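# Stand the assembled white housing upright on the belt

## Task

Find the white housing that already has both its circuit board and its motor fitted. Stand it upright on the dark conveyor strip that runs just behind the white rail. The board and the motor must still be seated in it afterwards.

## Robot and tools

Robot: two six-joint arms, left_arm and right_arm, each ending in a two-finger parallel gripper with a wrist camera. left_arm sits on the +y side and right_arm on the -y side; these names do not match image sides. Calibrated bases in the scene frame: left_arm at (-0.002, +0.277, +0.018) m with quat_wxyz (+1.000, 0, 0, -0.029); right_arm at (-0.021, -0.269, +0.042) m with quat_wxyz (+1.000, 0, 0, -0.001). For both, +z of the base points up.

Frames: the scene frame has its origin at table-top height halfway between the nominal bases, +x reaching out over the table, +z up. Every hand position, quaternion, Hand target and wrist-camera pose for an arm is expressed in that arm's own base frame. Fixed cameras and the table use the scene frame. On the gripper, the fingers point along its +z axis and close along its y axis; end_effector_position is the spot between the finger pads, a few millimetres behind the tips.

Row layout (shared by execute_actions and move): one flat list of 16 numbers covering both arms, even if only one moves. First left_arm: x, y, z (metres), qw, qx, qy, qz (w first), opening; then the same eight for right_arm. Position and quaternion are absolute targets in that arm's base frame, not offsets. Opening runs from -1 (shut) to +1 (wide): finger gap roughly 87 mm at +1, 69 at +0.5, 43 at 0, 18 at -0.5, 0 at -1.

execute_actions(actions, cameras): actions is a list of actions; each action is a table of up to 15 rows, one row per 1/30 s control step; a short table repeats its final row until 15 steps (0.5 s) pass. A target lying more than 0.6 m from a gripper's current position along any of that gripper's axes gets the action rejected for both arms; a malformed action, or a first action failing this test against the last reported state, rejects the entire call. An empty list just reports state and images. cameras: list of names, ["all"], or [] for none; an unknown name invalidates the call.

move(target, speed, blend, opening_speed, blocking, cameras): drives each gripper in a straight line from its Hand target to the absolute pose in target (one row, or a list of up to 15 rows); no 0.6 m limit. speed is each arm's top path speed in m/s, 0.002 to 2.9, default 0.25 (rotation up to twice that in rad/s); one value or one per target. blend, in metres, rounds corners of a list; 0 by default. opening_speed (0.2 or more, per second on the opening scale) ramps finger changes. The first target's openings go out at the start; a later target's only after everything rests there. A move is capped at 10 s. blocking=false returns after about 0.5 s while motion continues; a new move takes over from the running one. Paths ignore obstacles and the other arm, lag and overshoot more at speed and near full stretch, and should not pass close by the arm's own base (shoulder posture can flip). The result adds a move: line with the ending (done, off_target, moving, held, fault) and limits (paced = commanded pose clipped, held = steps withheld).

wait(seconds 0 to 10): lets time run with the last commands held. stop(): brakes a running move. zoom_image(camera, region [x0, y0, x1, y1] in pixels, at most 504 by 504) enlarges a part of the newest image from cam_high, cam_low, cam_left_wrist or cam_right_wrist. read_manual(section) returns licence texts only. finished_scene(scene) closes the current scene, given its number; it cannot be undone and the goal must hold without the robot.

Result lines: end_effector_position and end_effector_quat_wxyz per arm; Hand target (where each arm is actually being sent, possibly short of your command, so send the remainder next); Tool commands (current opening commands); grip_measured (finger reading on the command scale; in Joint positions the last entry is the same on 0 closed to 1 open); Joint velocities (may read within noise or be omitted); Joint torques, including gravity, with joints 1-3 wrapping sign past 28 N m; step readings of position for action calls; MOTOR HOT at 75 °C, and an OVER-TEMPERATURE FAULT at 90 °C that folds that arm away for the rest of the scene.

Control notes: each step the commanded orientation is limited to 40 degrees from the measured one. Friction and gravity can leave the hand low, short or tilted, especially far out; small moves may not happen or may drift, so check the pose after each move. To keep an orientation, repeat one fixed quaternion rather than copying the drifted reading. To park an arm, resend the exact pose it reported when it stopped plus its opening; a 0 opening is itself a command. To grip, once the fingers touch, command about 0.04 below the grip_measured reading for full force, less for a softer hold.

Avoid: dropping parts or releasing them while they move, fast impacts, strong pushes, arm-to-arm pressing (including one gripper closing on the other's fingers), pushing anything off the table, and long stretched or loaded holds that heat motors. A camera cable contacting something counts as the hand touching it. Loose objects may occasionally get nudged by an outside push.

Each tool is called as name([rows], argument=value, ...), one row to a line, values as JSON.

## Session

execute_actions(actions=[])

zoom_image(camera="cam_high", region=[100, 140, 420, 460])

zoom_image(camera="cam_low", region=[90, 260, 250, 400])

Scene clock: 0.00 s.
left_arm: end_effector_position=(+0.3721, +0.0141, +0.0659) grip_measured=+1.000 end_effector_quat_wxyz=(+0.631, -0.077, +0.772, +0.027) | right_arm: end_effector_position=(+0.3664, -0.0323, +0.0609) grip_measured=+0.979 end_effector_quat_wxyz=(+0.629, +0.090, +0.772, +0.007)
Joint positions: left_arm=[-0.031 1.55 0.249 1.094 -0.169 -0.092 1] | right_arm=[-0.1 1.56 0.223 1.127 0.004 0.127 0.99]
Joint velocities: within noise
Joint torques (N m): no reading
Heat: left arm: 46 °C; right arm: 40 °C.
Hand target: left_arm +0.3748, +0.0140, +0.0707; +0.636, -0.077, +0.767, +0.026 | right_arm +0.3706, -0.0327, +0.0694; +0.640, +0.088, +0.763, +0.007
Tool commands: left_gripper/opening=+1.0 right_gripper/opening=+1.0
camera_calibration:
cam_left_wrist: T_world_to_cam=[[0.133926, -0.985227, 0.106735, -0.0508239], [-0.928495, -0.162393, -0.333953, 0.372534], [0.346352, -0.0543777, -0.936527, 0.0738603], [0, 0, 0, 1]] pos_world=[0.327121, 0.0144404, 0.199006]
cam_right_wrist: T_world_to_cam=[[-0.0778996, -0.982684, -0.168119, 0.0138934], [-0.842125, 0.155119, -0.516492, 0.373039], [0.533627, 0.101343, -0.839626, -0.00235514], [0, 0, 0, 1]] pos_world=[0.316484, -0.0439741, 0.19303]

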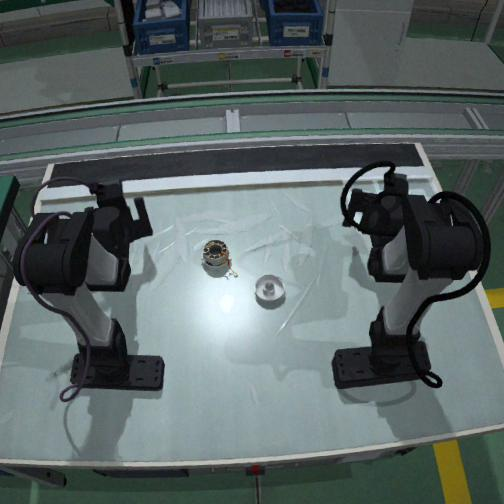

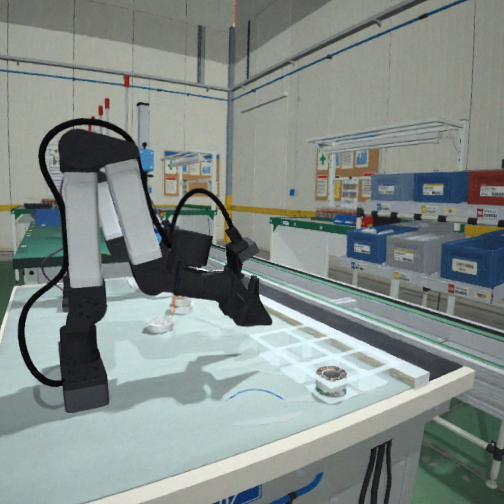

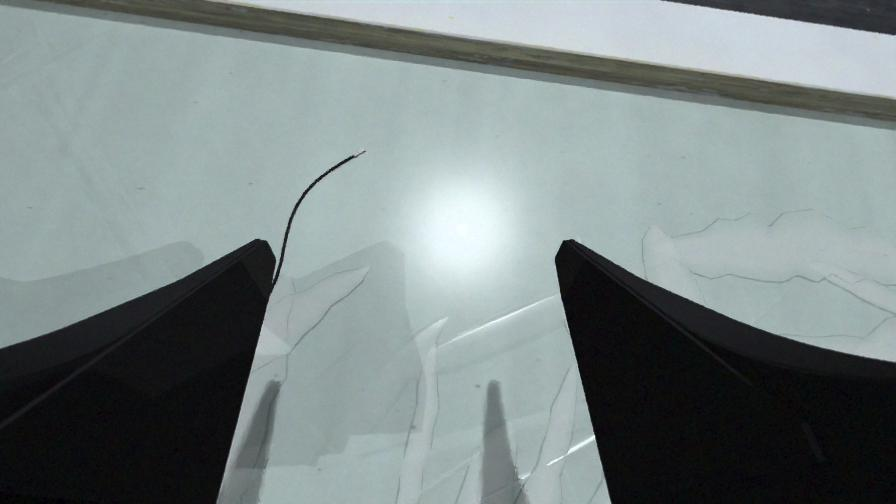

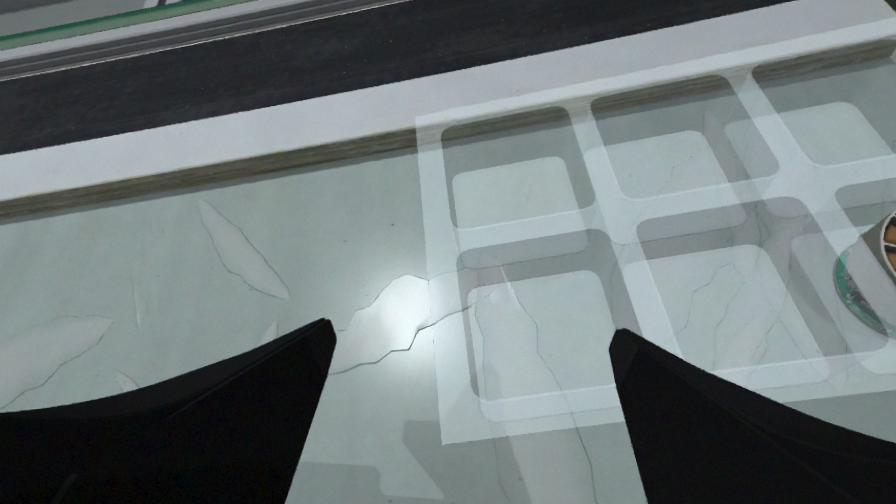

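Scaled by 1.575 from the camera's 504x504 image, which has a finer 720x720 frame.

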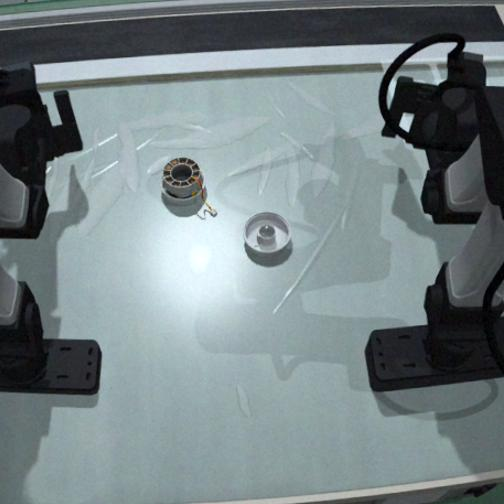

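Scaled by 3.150 from the camera's 504x504 image, which has a finer 720x720 frame.

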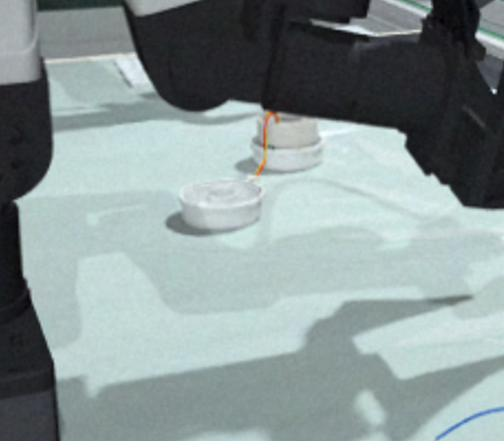

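move(target=[0.30,-0.12,0.16,0.3077,0.5497,0.743,-0.2277,1,0.3706,-0.0327,0.0694,0.64,0.088,0.763,0.007,1], cameras=["all"])

Scene clock: 34.50 s.
left_arm: end_effector_position=(+0.2963, -0.1146, +0.1527) grip_measured=+1.000 end_effector_quat_wxyz=(+0.298, +0.541, +0.754, -0.223) | right_arm: end_effector_position=(+0.3664, -0.0323, +0.0609) grip_measured=+0.979 end_effector_quat_wxyz=(+0.629, +0.090, +0.772, +0.007)
Joint positions: left_arm=[-0.101 1.466 1.232 -0.974 0.688 1.012 1] | right_arm=[-0.1 1.56 0.223 1.127 0.004 0.127 0.99]
Joint torques (N m): left_arm=[-0.59 -4.19 9.18 0.94 0.68 0.22] | right_arm=[-0.1 -4.05 5.23 1.84 -0.02 0.01]
Heat: left arm: 48 °C; right arm: 41 °C.
Hand target: left_arm +0.2998, -0.1199, +0.1601; +0.308, +0.549, +0.743, -0.227 | right_arm +0.3705, -0.0327, +0.0693; +0.640, +0.088, +0.763, +0.007
Off the commanded pose: left_arm 0.010 m, 2 deg | right_arm 0.009 m, 2 deg.
move: done
camera_calibration:
cam_left_wrist: T_world_to_cam=[[-0.942293, -0.328244, 0.0658748, 0.223626], [-0.301543, 0.917613, 0.258955, 0.157716], [-0.145448, 0.224148, -0.96364, 0.356183], [0, 0, 0, 1]] pos_world=[0.310085, -0.151156, 0.28766]
cam_right_wrist: T_world_to_cam=[[-0.0778996, -0.982684, -0.168119, 0.0138934], [-0.842125, 0.155119, -0.516492, 0.373039], [0.533627, 0.101343, -0.839626, -0.00235514], [0, 0, 0, 1]] pos_world=[0.316484, -0.0439741, 0.19303]

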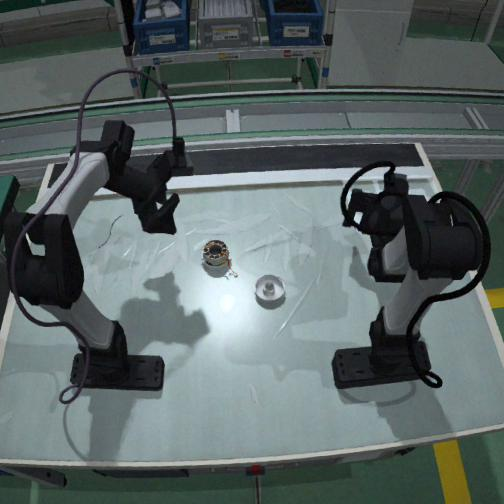

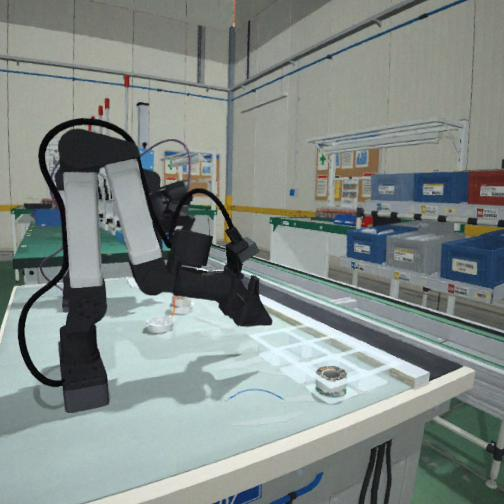

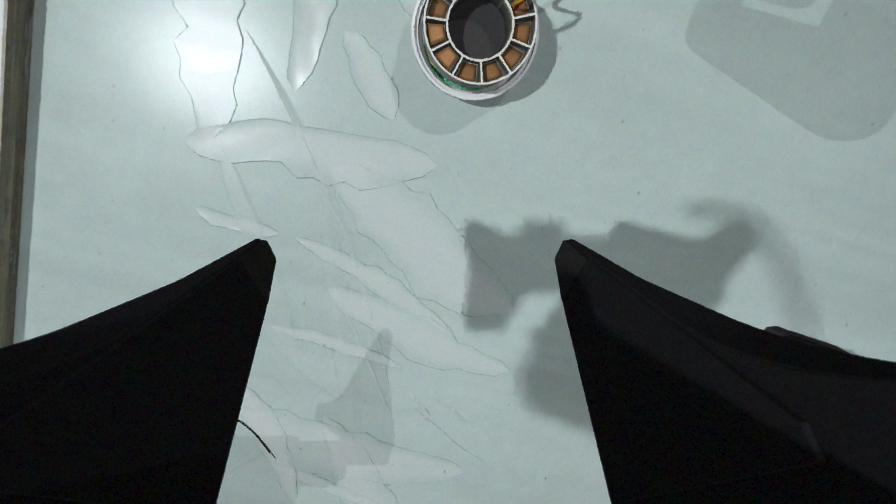

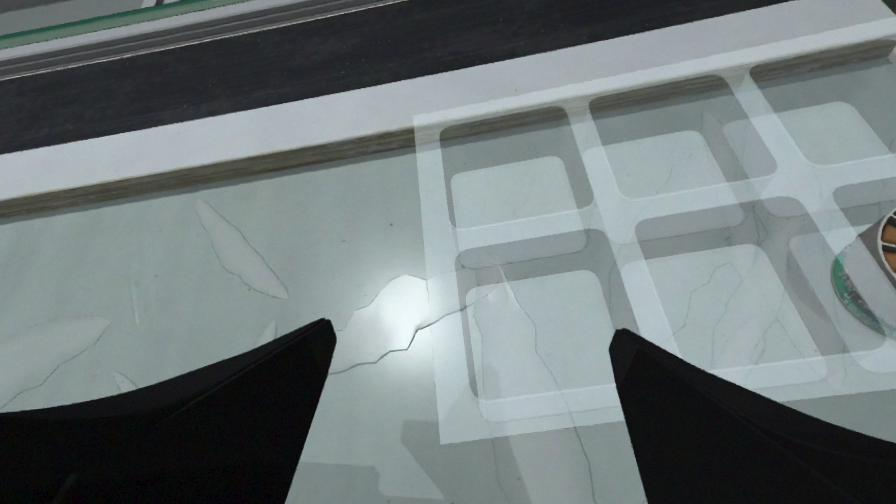

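move(target=[0.295,-0.195,0.07,0.3077,0.5497,0.743,-0.2277,1,0.3706,-0.0327,0.0694,0.64,0.088,0.763,0.007,1], cameras=["cam_left_wrist"])

Scene clock: 40.57 s.
left_arm: end_effector_position=(+0.2954, -0.1936, +0.0732) grip_measured=+1.000 end_effector_quat_wxyz=(+0.309, +0.549, +0.741, -0.231) | right_arm: end_effector_position=(+0.3664, -0.0323, +0.0609) grip_measured=+0.979 end_effector_quat_wxyz=(+0.629, +0.090, +0.772, +0.007)
Joint positions: left_arm=[-0.364 1.539 0.942 -0.421 0.599 0.737 1] | right_arm=[-0.1 1.56 0.223 1.127 0.004 0.127 0.99]
Joint torques (N m): left_arm=[-0.87 -4.92 6.26 1.53 0.29 0.02] | right_arm=[-0.17 -3.88 5.24 1.83 -0.01 0.01]
Heat: left arm: 49 °C; right arm: 41 °C.
Hand target: left_arm +0.2950, -0.1950, +0.0701; +0.308, +0.550, +0.743, -0.228 | right_arm +0.3705, -0.0327, +0.0693; +0.640, +0.088, +0.763, +0.007
Off the commanded pose: left_arm 0.003 m, 0 deg | right_arm 0.009 m, 2 deg.
move: done
camera_calibration:
cam_left_wrist: T_world_to_cam=[[-0.951778, -0.301788, 0.0551569, 0.21085], [-0.281774, 0.931039, 0.231885, 0.249184], [-0.121333, 0.205161, -0.971178, 0.286889], [0, 0, 0, 1]] pos_world=[0.305706, -0.227226, 0.209208]
Images, in order (width x height): cam_left_wrist 896x504.

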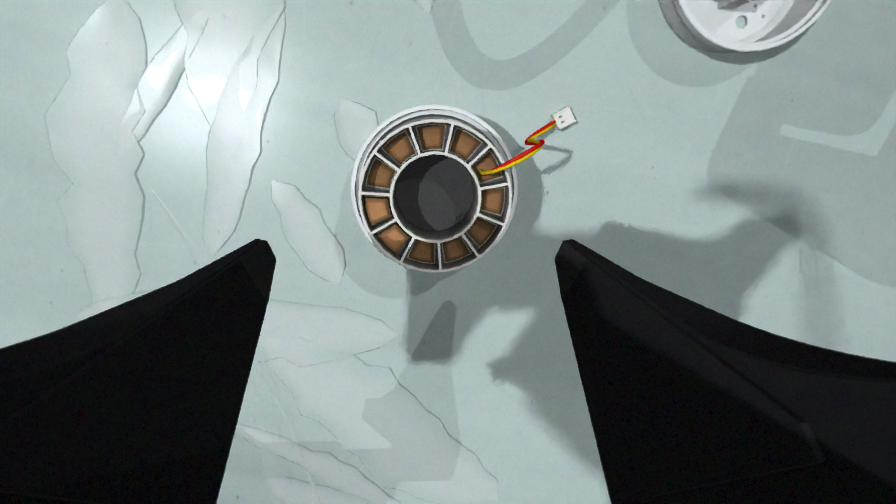

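move([
  [0.2935,-0.209,0.066,0.3077,0.5497,0.743,-0.2277,1,0.3706,-0.0327,0.0694,0.64,0.088,0.763,0.007,1],
  [0.2935,-0.209,0.0,0.3077,0.5497,0.743,-0.2277,1,0.3706,-0.0327,0.0694,0.64,0.088,0.763,0.007,1],
], speed=0.1, cameras=["cam_left_wrist","cam_low"])

zoom_image(camera="cam_low", region=[140, 260, 230, 350])

Scene clock: 50.43 s.
left_arm: end_effector_position=(+0.2925, -0.2082, +0.0020) grip_measured=+1.000 end_effector_quat_wxyz=(+0.306, +0.551, +0.741, -0.231) | right_arm: end_effector_position=(+0.3664, -0.0323, +0.0609) grip_measured=+0.979 end_effector_quat_wxyz=(+0.629, +0.090, +0.772, +0.007)
Joint positions: left_arm=[-0.414 1.699 0.783 -0.08 0.573 0.69 1] | right_arm=[-0.1 1.56 0.223 1.127 0.004 0.127 0.99]
Joint torques (N m): left_arm=[-0.42 -5.39 5.81 1.55 0.26 0.04] | right_arm=[-0.06 -3.97 5.09 1.85 -0.03 -0.01]
Heat: left arm: 50 °C; right arm: 41 °C.
Hand target: left_arm +0.2935, -0.2090, +0.0001; +0.308, +0.550, +0.743, -0.228 | right_arm +0.3705, -0.0327, +0.0693; +0.640, +0.088, +0.763, +0.007
Off the commanded pose: left_arm 0.002 m, 0 deg | right_arm 0.009 m, 2 deg.
move: done
camera_calibration:
cam_left_wrist: T_world_to_cam=[[-0.952597, -0.298687, 0.0578314, 0.20848], [-0.27773, 0.931352, 0.235478, 0.27744], [-0.124196, 0.208254, -0.970158, 0.221911], [0, 0, 0, 1]] pos_world=[0.303211, -0.242337, 0.137901]
Images, in order (width x height): cam_low 504x504, cam_left_wrist 896x504.

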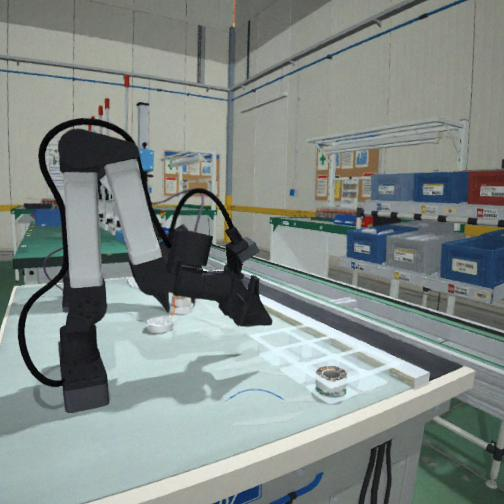

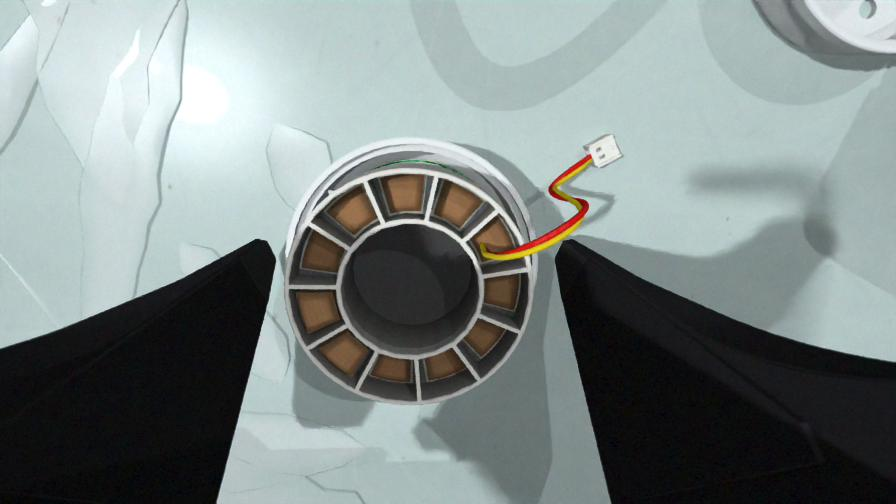

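Scaled by 5.600 from the camera's 504x504 image, which has a finer 720x720 frame.

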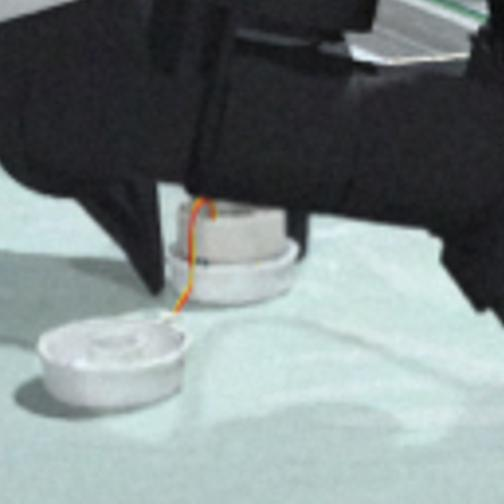

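move(target=[0.2935,-0.209,0.0,0.3077,0.5497,0.743,-0.2277,0.35,0.3706,-0.0327,0.0694,0.64,0.088,0.763,0.007,1], opening_speed=0.5, cameras=["cam_left_wrist","cam_low"])

Scene clock: 60.80 s.
left_arm: end_effector_position=(+0.2934, -0.2081, +0.0021) grip_measured=+0.478 end_effector_quat_wxyz=(+0.307, +0.550, +0.742, -0.229) | right_arm: end_effector_position=(+0.3664, -0.0323, +0.0609) grip_measured=+0.979 end_effector_quat_wxyz=(+0.629, +0.090, +0.772, +0.007)
Joint positions: left_arm=[-0.414 1.699 0.783 -0.077 0.57 0.689 0.739] | right_arm=[-0.1 1.56 0.223 1.127 0.004 0.127 0.99]
Joint torques (N m): left_arm=[-0.49 -5.34 5.83 1.55 0.29 0.04] | right_arm=[-0.13 -3.9 5.3 1.84 -0.02 -0.01]
Heat: left arm: 49 °C; right arm: 41 °C.
Hand target: left_arm +0.2935, -0.2089, +0.0000; +0.308, +0.549, +0.743, -0.228 | right_arm +0.3705, -0.0327, +0.0693; +0.640, +0.088, +0.763, +0.007
Off the commanded pose: left_arm 0.002 m, 0 deg | right_arm 0.009 m, 2 deg.
move: done
camera_calibration:
cam_left_wrist: T_world_to_cam=[[-0.952048, -0.301122, 0.0541375, 0.208728], [-0.280861, 0.930362, 0.235676, 0.278144], [-0.121335, 0.20917, -0.970323, 0.221427], [0, 0, 0, 1]] pos_world=[0.303705, -0.242238, 0.138003]
Images, in order (width x height): cam_low 504x504, cam_left_wrist 896x504.

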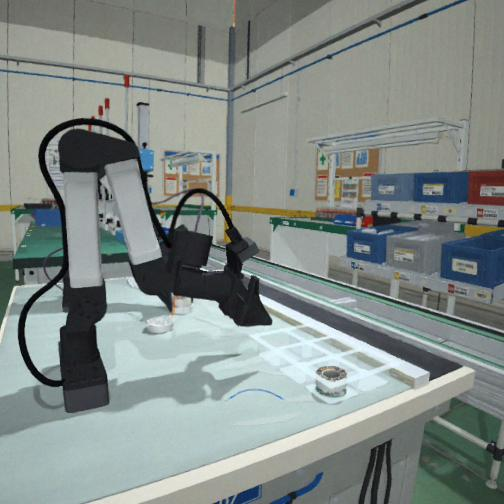

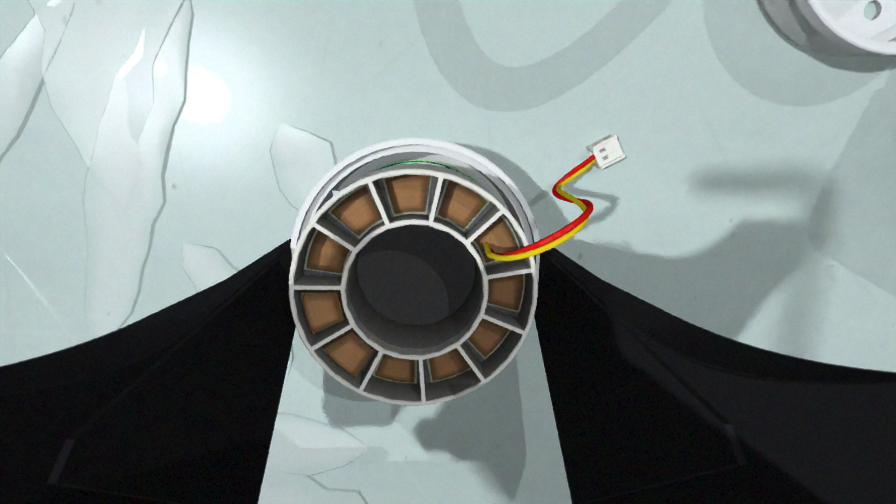

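move([
  [0.2935,-0.209,0.09,0.3077,0.5497,0.743,-0.2277,0.35,0.3706,-0.0327,0.0694,0.64,0.088,0.763,0.007,1],
  [0.51,-0.035,0.145,0.3827,0,0.9239,0,0.35,0.3706,-0.0327,0.0694,0.64,0.088,0.763,0.007,1],
], blend=0.03, cameras=["cam_left_wrist","cam_high","cam_low"])

Scene clock: 72.03 s.
left_arm: end_effector_position=(+0.4976, -0.0392, +0.1300) grip_measured=+0.478 end_effector_quat_wxyz=(+0.360, +0.011, +0.933, -0.006) | right_arm: end_effector_position=(+0.3664, -0.0323, +0.0609) grip_measured=+0.979 end_effector_quat_wxyz=(+0.629, +0.090, +0.772, +0.007)
Joint positions: left_arm=[-0.089 1.922 1.609 -0.521 -0.041 -0.05 0.739] | right_arm=[-0.1 1.56 0.223 1.127 0.004 0.127 0.99]
Joint torques (N m): left_arm=[0.42 -8.39 10.74 1.86 -0.17 0.02] | right_arm=[-0.09 -4.01 5.19 1.84 -0.01 0.01]
Heat: left arm: 50 °C; right arm: 41 °C.
Hand target: left_arm +0.5092, -0.0350, +0.1452; +0.383, +0.000, +0.924, +0.000 | right_arm +0.3705, -0.0327, +0.0693; +0.640, +0.088, +0.763, +0.007
Off the commanded pose: left_arm 0.020 m, 3 deg | right_arm 0.009 m, 2 deg.
move: off_target (left_arm)
camera_calibration:
cam_left_wrist: T_world_to_cam=[[-0.00866142, -0.998474, 0.0545389, -0.0497606], [-0.958356, 0.0238576, 0.284576, 0.443511], [-0.285443, -0.0498029, -0.957101, 0.404792], [0, 0, 0, 1]] pos_world=[0.540156, -0.040106, 0.263928]
Images, in order (width x height): cam_high 504x504, cam_low 504x504, cam_left_wrist 896x504.

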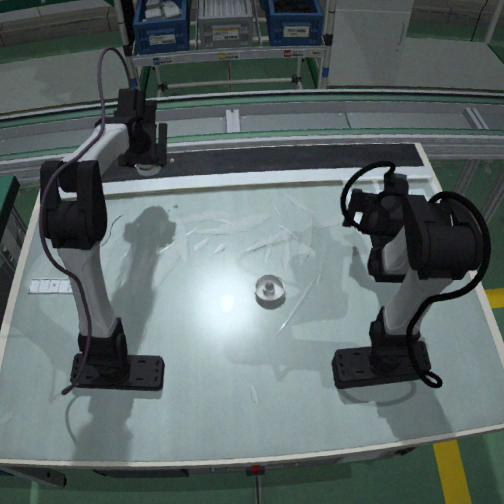

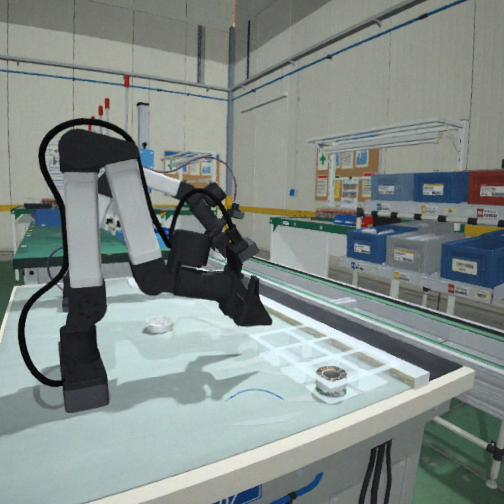

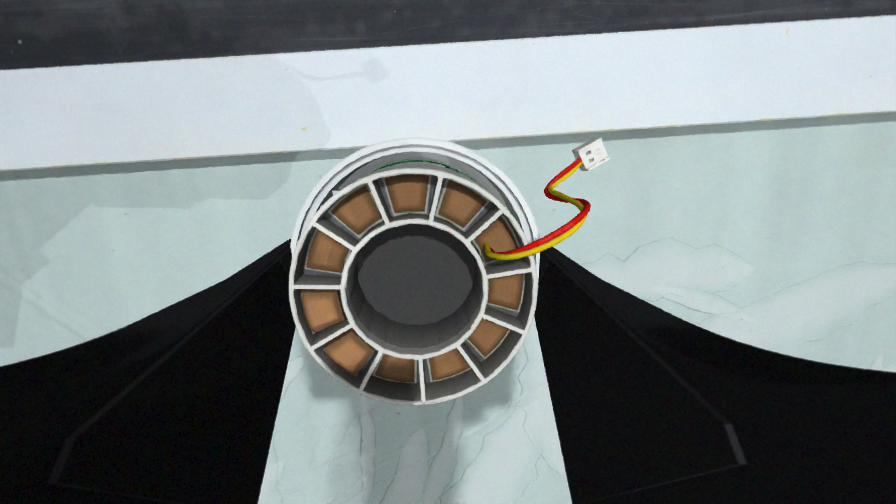

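move(target=[0.67,-0.032,0.09,0.395,0,0.9187,0,0.35,0.3706,-0.0327,0.0694,0.64,0.088,0.763,0.007,1], cameras=["cam_left_wrist","cam_high","cam_low"])

Scene clock: 77.60 s.
left_arm: end_effector_position=(+0.6617, -0.0356, +0.0762) grip_measured=+0.478 end_effector_quat_wxyz=(+0.397, -0.002, +0.918, -0.003) | right_arm: end_effector_position=(+0.3664, -0.0323, +0.0609) grip_measured=+0.979 end_effector_quat_wxyz=(+0.629, +0.090, +0.772, +0.007)
Joint positions: left_arm=[-0.062 2.785 2.833 -0.802 -0.042 -0.048 0.739] | right_arm=[-0.1 1.56 0.223 1.127 0.004 0.127 0.99]
Joint torques (N m): left_arm=[0.57 -12.71 10.28 1.98 0.03 0.21] | right_arm=[-0.08 -4.04 5.26 1.83 -0.03 -0.01]
Heat: left arm: 52 °C; right arm: 41 °C.
Hand target: left_arm +0.6687, -0.0320, +0.0900; +0.418, +0.000, +0.908, -0.001 | right_arm +0.3705, -0.0327, +0.0693; +0.640, +0.088, +0.763, +0.007
Off the commanded pose: left_arm 0.017 m, 0 deg | right_arm 0.009 m, 2 deg.
elbow stopped short (left arm): the move would have taken joint 3 (elbow) straighter than the controller allows.
move: off_target (left_arm)
camera_calibration:
cam_left_wrist: T_world_to_cam=[[0.0132392, -0.998161, 0.05916, -0.0566745], [-0.978485, -0.000750063, 0.206316, 0.634431], [-0.205892, -0.0606186, -0.976695, 0.348708], [0, 0, 0, 1]] pos_world=[0.693328, -0.0349562, 0.213041]
Images, in order (width x height): cam_high 504x504, cam_low 504x504, cam_left_wrist 896x504.

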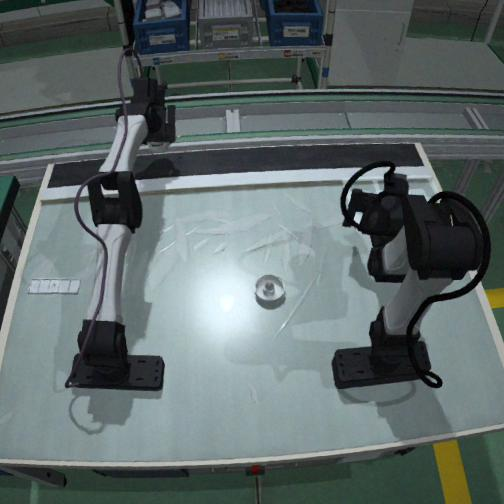

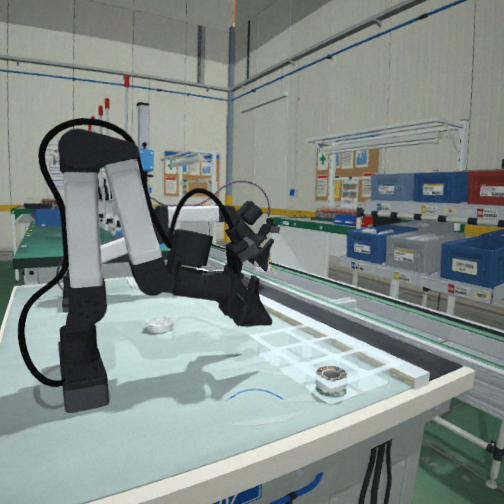

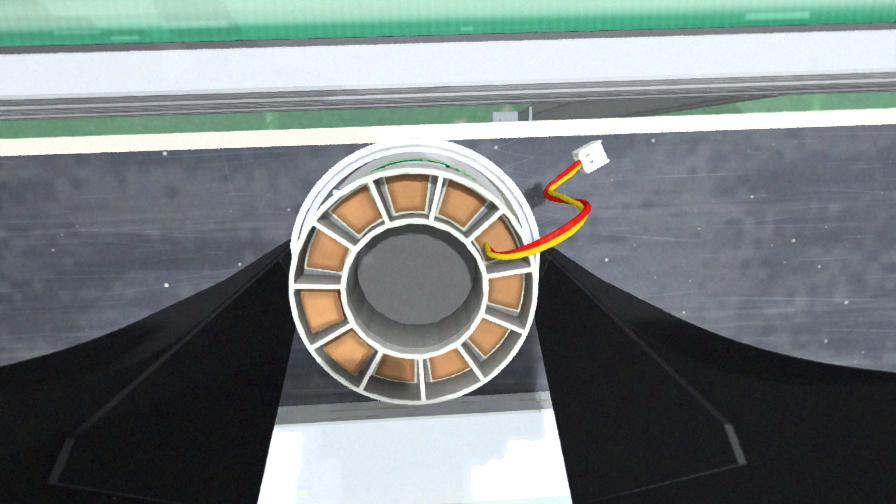

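move([
  [0.643,-0.033,0.08,0.403,0,0.915,0,0.35,0.3706,-0.0327,0.0694,0.64,0.088,0.763,0.007,1],
  [0.643,-0.033,0.042,0.403,0,0.915,0,0.35,0.3706,-0.0327,0.0694,0.64,0.088,0.763,0.007,1],
], speed=0.1, cameras=["cam_left_wrist","cam_high"])

Scene clock: 86.17 s.
left_arm: end_effector_position=(+0.6321, -0.0337, +0.0141) grip_measured=+0.478 end_effector_quat_wxyz=(+0.370, -0.001, +0.929, -0.001) | right_arm: end_effector_position=(+0.3664, -0.0323, +0.0609) grip_measured=+0.979 end_effector_quat_wxyz=(+0.629, +0.090, +0.772, +0.007)
Joint positions: left_arm=[-0.062 2.568 2.196 -0.441 -0.042 -0.048 0.739] | right_arm=[-0.1 1.56 0.223 1.127 0.004 0.127 0.99]
Joint torques (N m): left_arm=[0.1 -15.45 7.76 2.13 -0.04 0.18] | right_arm=[-0.13 -3.99 5.22 1.86 -0.01 0]
Heat: left arm: 53 °C; right arm: 41 °C.
Hand target: left_arm +0.6422, -0.0330, +0.0422; +0.403, +0.000, +0.915, +0.000 | right_arm +0.3705, -0.0327, +0.0693; +0.640, +0.088, +0.763, +0.007
Off the commanded pose: left_arm 0.030 m, 4 deg | right_arm 0.009 m, 2 deg.
move: off_target (left_arm)
camera_calibration:
cam_left_wrist: T_world_to_cam=[[0.0162942, -0.998383, 0.0544547, -0.0525647], [-0.964718, -0.00138455, 0.263283, 0.60884], [-0.262782, -0.0568234, -0.963181, 0.318005], [0, 0, 0, 1]] pos_world=[0.671781, -0.0335666, 0.148862]
Images, in order (width x height): cam_high 504x504, cam_left_wrist 896x504.

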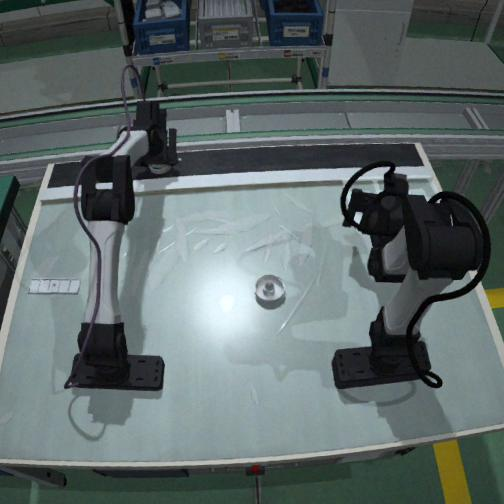

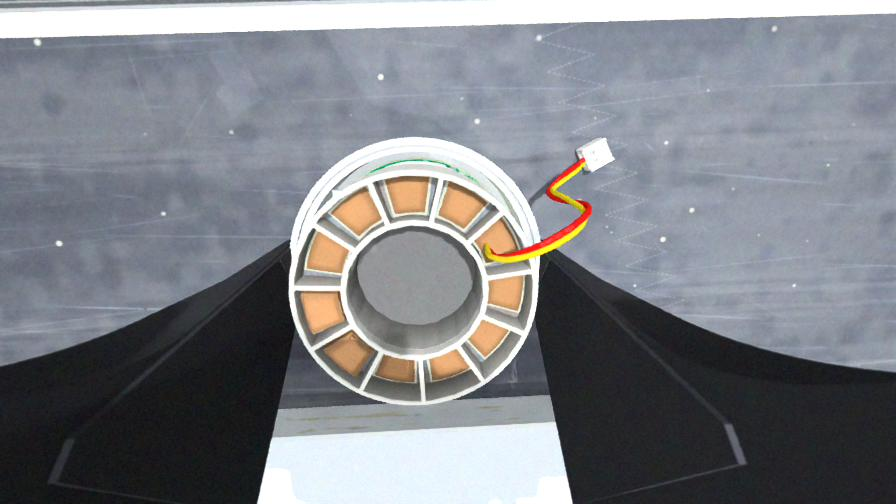

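move(target=[0.2314,0,0,1,0,0,0,0,0,0,0,1,0,0,0,0], speed=0)

move(target=[0.642,-0.033,0.033,0.416,0,0.9094,0,0.35,0.3706,-0.0327,0.0694,0.64,0.088,0.763,0.007,1], speed=0.04)

speed must be a number from 0.002 to 2.9 (m/s); nothing of the call was run

not run: a call was refused earlier in this reply.

move(target=[0.642,-0.033,0.033,0.416,0,0.9094,0,0.35,0.3706,-0.0327,0.0694,0.64,0.088,0.763,0.007,1], speed=0.04)

move(target=[0.642,-0.033,0.024,0.414,0,0.9103,0,0.35,0.3706,-0.0327,0.0694,0.64,0.088,0.763,0.007,1], speed=0.04, cameras=["cam_left_wrist","cam_low"])

Scene clock: 94.33 s.
left_arm: end_effector_position=(+0.6354, -0.0339, +0.0097) grip_measured=+0.478 end_effector_quat_wxyz=(+0.392, -0.002, +0.920, -0.002) | right_arm: end_effector_position=(+0.3664, -0.0323, +0.0609) grip_measured=+0.979 end_effector_quat_wxyz=(+0.629, +0.090, +0.772, +0.007)
Joint positions: left_arm=[-0.062 2.544 2.106 -0.33 -0.042 -0.048 0.739] | right_arm=[-0.1 1.56 0.223 1.127 0.004 0.127 0.99]
Joint torques (N m): left_arm=[0.06 -15.35 7.04 2.06 -0.02 0.16] | right_arm=[-0.1 -4 5.18 1.81 -0.03 0.01]
Heat: left arm: 53 °C; right arm: 41 °C.
Hand target: left_arm +0.6417, -0.0330, +0.0330; +0.416, +0.000, +0.910, +0.000 | right_arm +0.3705, -0.0327, +0.0693; +0.640, +0.088, +0.763, +0.007
Off the commanded pose: left_arm 0.024 m, 3 deg | right_arm 0.009 m, 2 deg.
move: off_target (left_arm)
camera_calibration:
cam_left_wrist: T_world_to_cam=[[0.0136774, -0.998227, 0.05793, -0.051012], [-0.975724, -0.000659786, 0.219001, 0.620505], [-0.218575, -0.0595191, -0.974003, 0.286509], [0, 0, 0, 1]] pos_world=[0.668763, -0.0334594, 0.146124]
cam_right_wrist: T_world_to_cam=[[-0.0778996, -0.982684, -0.168119, 0.0138934], [-0.842125, 0.155119, -0.516492, 0.373039], [0.533627, 0.101343, -0.839626, -0.00235514], [0, 0, 0, 1]] pos_world=[0.316484, -0.0439741, 0.19303]

Scene clock: 95.13 s.
left_arm: end_effector_position=(+0.6374, -0.0341, +0.0096) grip_measured=+0.478 end_effector_quat_wxyz=(+0.397, -0.002, +0.918, -0.003) | right_arm: end_effector_position=(+0.3664, -0.0323, +0.0609) grip_measured=+0.979 end_effector_quat_wxyz=(+0.629, +0.090, +0.772, +0.007)
Joint positions: left_arm=[-0.062 2.544 2.098 -0.31 -0.042 -0.048 0.739] | right_arm=[-0.1 1.56 0.223 1.127 0.004 0.127 0.99]
Joint torques (N m): left_arm=[0.03 -14.34 6.91 2.08 -0.04 0.17] | right_arm=[-0.13 -3.97 5.23 1.82 -0.03 -0.01]
Heat: left arm: 53 °C; right arm: 41 °C.
Hand target: left_arm +0.6419, -0.0330, +0.0241; +0.414, +0.000, +0.910, +0.000 | right_arm +0.3705, -0.0327, +0.0693; +0.640, +0.088, +0.763, +0.007
Off the commanded pose: left_arm 0.015 m, 2 deg | right_arm 0.009 m, 2 deg.
move: off_target (left_arm)
camera_calibration:
cam_left_wrist: T_world_to_cam=[[0.0130279, -0.998179, 0.0589007, -0.0507391], [-0.978338, -0.000553373, 0.207015, 0.624302], [-0.206605, -0.0603217, -0.976563, 0.279236], [0, 0, 0, 1]] pos_world=[0.66913, -0.0334572, 0.14644]
Images, in order (width x height): cam_low 504x504, cam_left_wrist 896x504.

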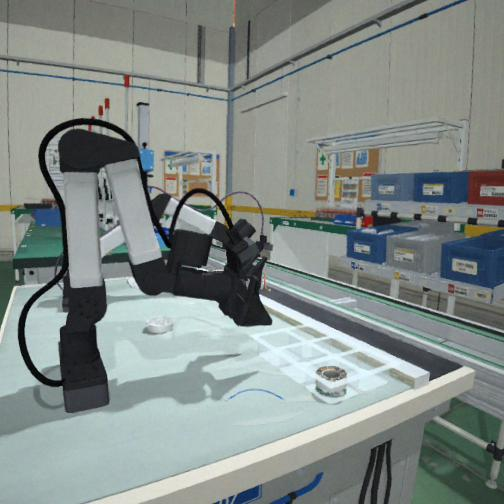

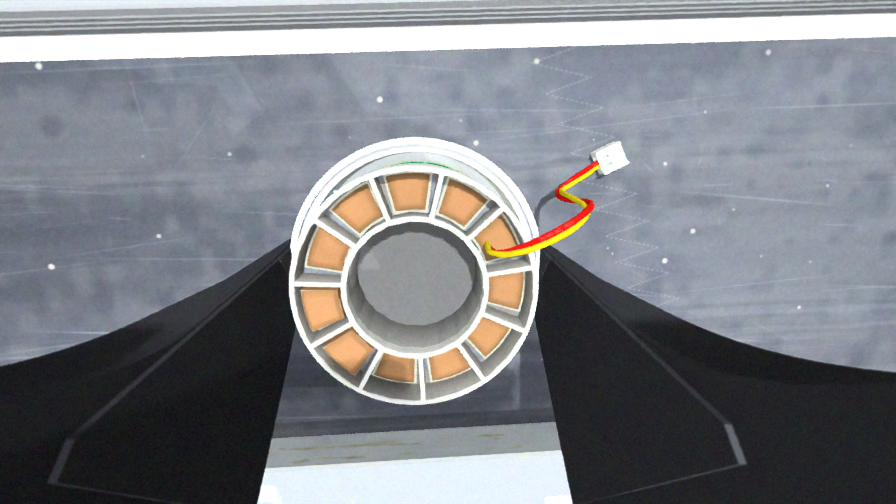

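move(target=[0.638,-0.033,0.016,0.388,0,0.9217,0,0.35,0.3706,-0.0327,0.0694,0.64,0.088,0.763,0.007,1], speed=0.04, cameras=["cam_left_wrist"])

Scene clock: 98.97 s.
left_arm: end_effector_position=(+0.6310, -0.0337, +0.0096) grip_measured=+0.478 end_effector_quat_wxyz=(+0.378, -0.001, +0.926, -0.001) | right_arm: end_effector_position=(+0.3664, -0.0323, +0.0609) grip_measured=+0.979 end_effector_quat_wxyz=(+0.629, +0.090, +0.772, +0.007)
Joint positions: left_arm=[-0.062 2.547 2.13 -0.379 -0.042 -0.048 0.739] | right_arm=[-0.1 1.56 0.223 1.127 0.004 0.127 0.99]
Joint torques (N m): left_arm=[0.08 -11.58 10.24 1.76 -0.01 0.15] | right_arm=[-0.18 -4 5.23 1.82 -0.04 0.01]
Heat: left arm: 53 °C; right arm: 41 °C.
Hand target: left_arm +0.6377, -0.0330, +0.0160; +0.388, +0.000, +0.922, +0.000 | right_arm +0.3705, -0.0327, +0.0693; +0.640, +0.088, +0.763, +0.007
Off the commanded pose: left_arm 0.009 m, 1 deg | right_arm 0.009 m, 2 deg.
move: done
camera_calibration:
cam_left_wrist: T_world_to_cam=[[0.0153077, -0.998326, 0.0557718, -0.0516305], [-0.96909, -0.00107723, 0.246703, 0.61185], [-0.24623, -0.0578243, -0.967485, 0.303004], [0, 0, 0, 1]] pos_world=[0.668337, -0.033364, 0.145086]
Images, in order (width x height): cam_left_wrist 896x504.

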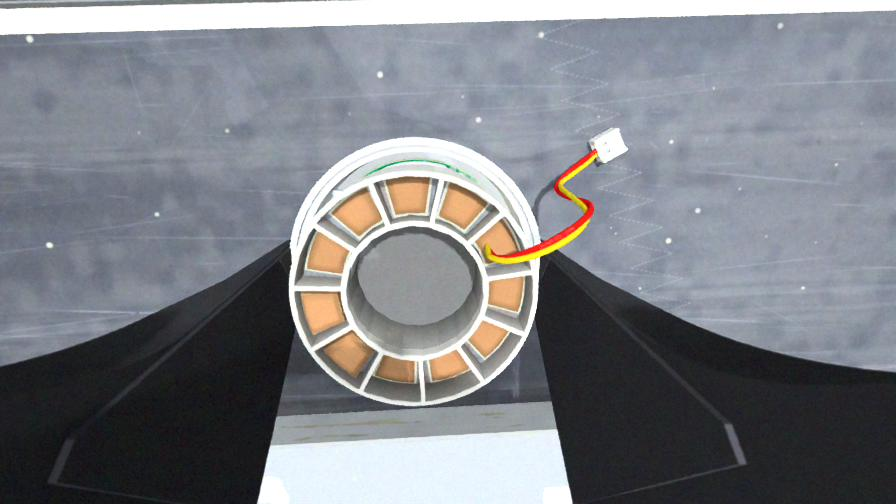

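move(target=[0.638,-0.033,0.022,0.395,0,0.9187,0,1,0.3706,-0.0327,0.0694,0.64,0.088,0.763,0.007,1], opening_speed=0.5, cameras=["cam_left_wrist"])

Scene clock: 103.47 s.
left_arm: end_effector_position=(+0.6315, -0.0337, +0.0101) grip_measured=+1.000 end_effector_quat_wxyz=(+0.379, -0.001, +0.925, -0.001) | right_arm: end_effector_position=(+0.3664, -0.0323, +0.0609) grip_measured=+0.979 end_effector_quat_wxyz=(+0.629, +0.090, +0.772, +0.007)
Joint positions: left_arm=[-0.062 2.547 2.131 -0.377 -0.042 -0.048 1] | right_arm=[-0.1 1.56 0.223 1.127 0.004 0.127 0.99]
Joint torques (N m): left_arm=[0.06 -13.16 8.38 1.93 -0.03 0.16] | right_arm=[-0.14 -4 5.23 1.84 -0.01 0.02]
Heat: left arm: 54 °C; right arm: 41 °C.
Hand target: left_arm +0.6377, -0.0330, +0.0221; +0.395, +0.000, +0.919, +0.000 | right_arm +0.3705, -0.0327, +0.0693; +0.640, +0.088, +0.763, +0.007
Off the commanded pose: left_arm 0.014 m, 2 deg | right_arm 0.009 m, 2 deg.
move: off_target (left_arm)
camera_calibration:
cam_left_wrist: T_world_to_cam=[[0.015228, -0.998315, 0.0560023, -0.0516408], [-0.969646, -0.00107427, 0.244513, 0.612604], [-0.24404, -0.0580258, -0.968028, 0.302147], [0, 0, 0, 1]] pos_world=[0.668531, -0.0333634, 0.145589]
Images, in order (width x height): cam_left_wrist 896x504.

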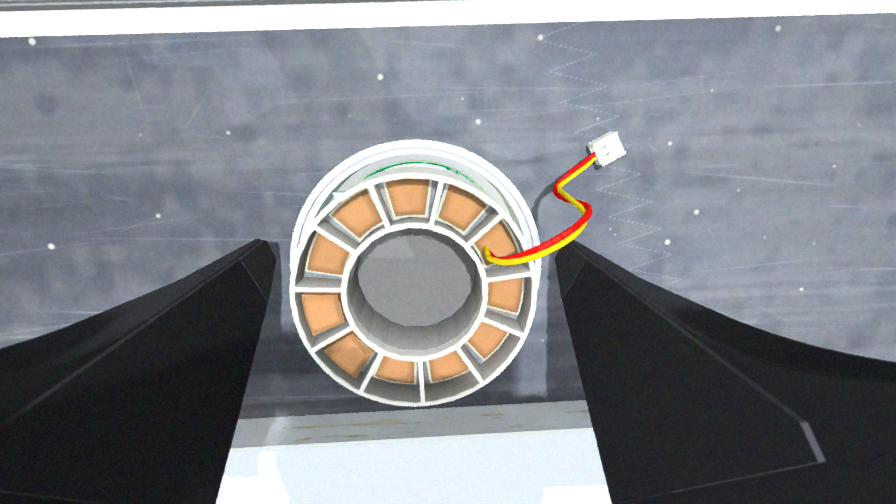

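move([
  [0.558,-0.033,0.102,0.395,0,0.9187,0,1,0.3706,-0.0327,0.0694,0.64,0.088,0.763,0.007,1],
  [0.42,-0.03,0.2,0.395,0,0.9187,0,1,0.3706,-0.0327,0.0694,0.64,0.088,0.763,0.007,1],
], speed=[0.1,0.25], blend=0.02, cameras=["cam_left_wrist","cam_high"])

zoom_image(camera="cam_high", region=[120, 130, 220, 200])

Scene clock: 111.60 s.
left_arm: end_effector_position=(+0.4225, -0.0294, +0.2001) grip_measured=+1.000 end_effector_quat_wxyz=(+0.396, +0.004, +0.918, -0.004) | right_arm: end_effector_position=(+0.3664, -0.0323, +0.0609) grip_measured=+0.979 end_effector_quat_wxyz=(+0.629, +0.090, +0.772, +0.007)
Joint positions: left_arm=[-0.085 1.57 1.427 -0.615 -0.051 -0.054 1] | right_arm=[-0.1 1.56 0.223 1.127 0.004 0.127 0.99]
Joint torques (N m): left_arm=[-0.8 -6.69 7.09 1.79 -0.17 0.01] | right_arm=[-0.1 -4 5.24 1.86 -0.03 0]
Heat: left arm: 55 °C; right arm: 40 °C.
Hand target: left_arm +0.4200, -0.0300, +0.2000; +0.395, +0.000, +0.919, +0.000 | right_arm +0.3705, -0.0327, +0.0693; +0.640, +0.088, +0.763, +0.007
Off the commanded pose: left_arm 0.003 m, 1 deg | right_arm 0.009 m, 2 deg.
move: done
camera_calibration:
cam_left_wrist: T_world_to_cam=[[0.000765724, -0.998355, 0.0573378, -0.048997], [-0.977625, 0.0113138, 0.21005, 0.374034], [-0.210353, -0.0562157, -0.976008, 0.422839], [0, 0, 0, 1]] pos_world=[0.454648, -0.029378, 0.336937]
Images, in order (width x height): cam_high 504x504, cam_left_wrist 896x504.

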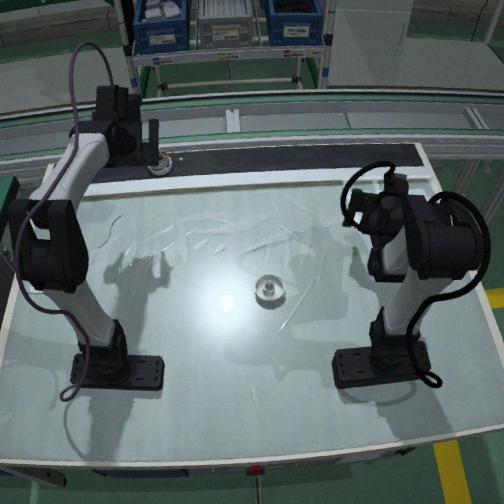

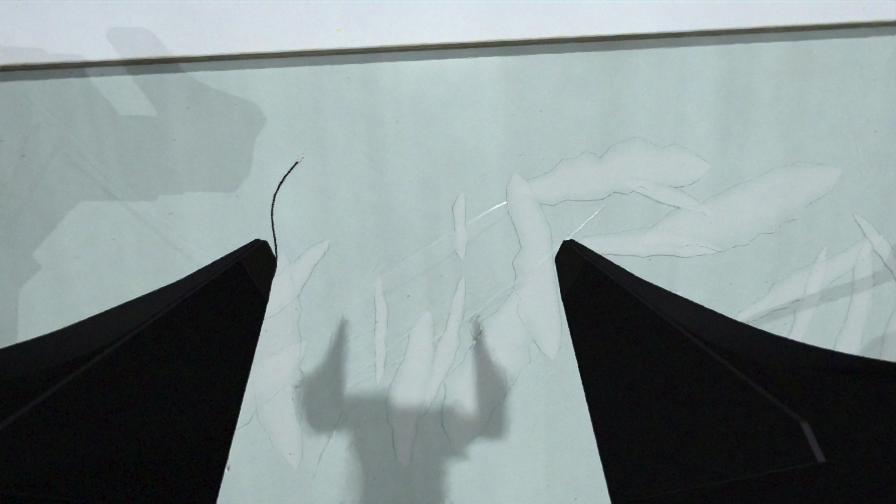

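Scaled by 5.040 from the camera's 504x504 image, which has a finer 720x720 frame.

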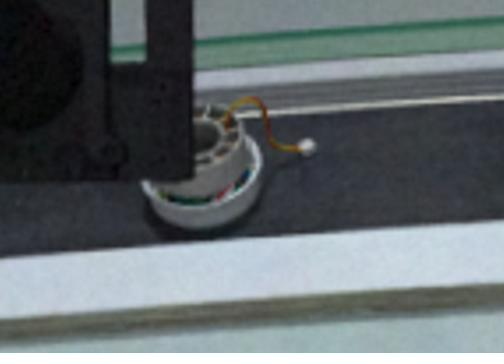

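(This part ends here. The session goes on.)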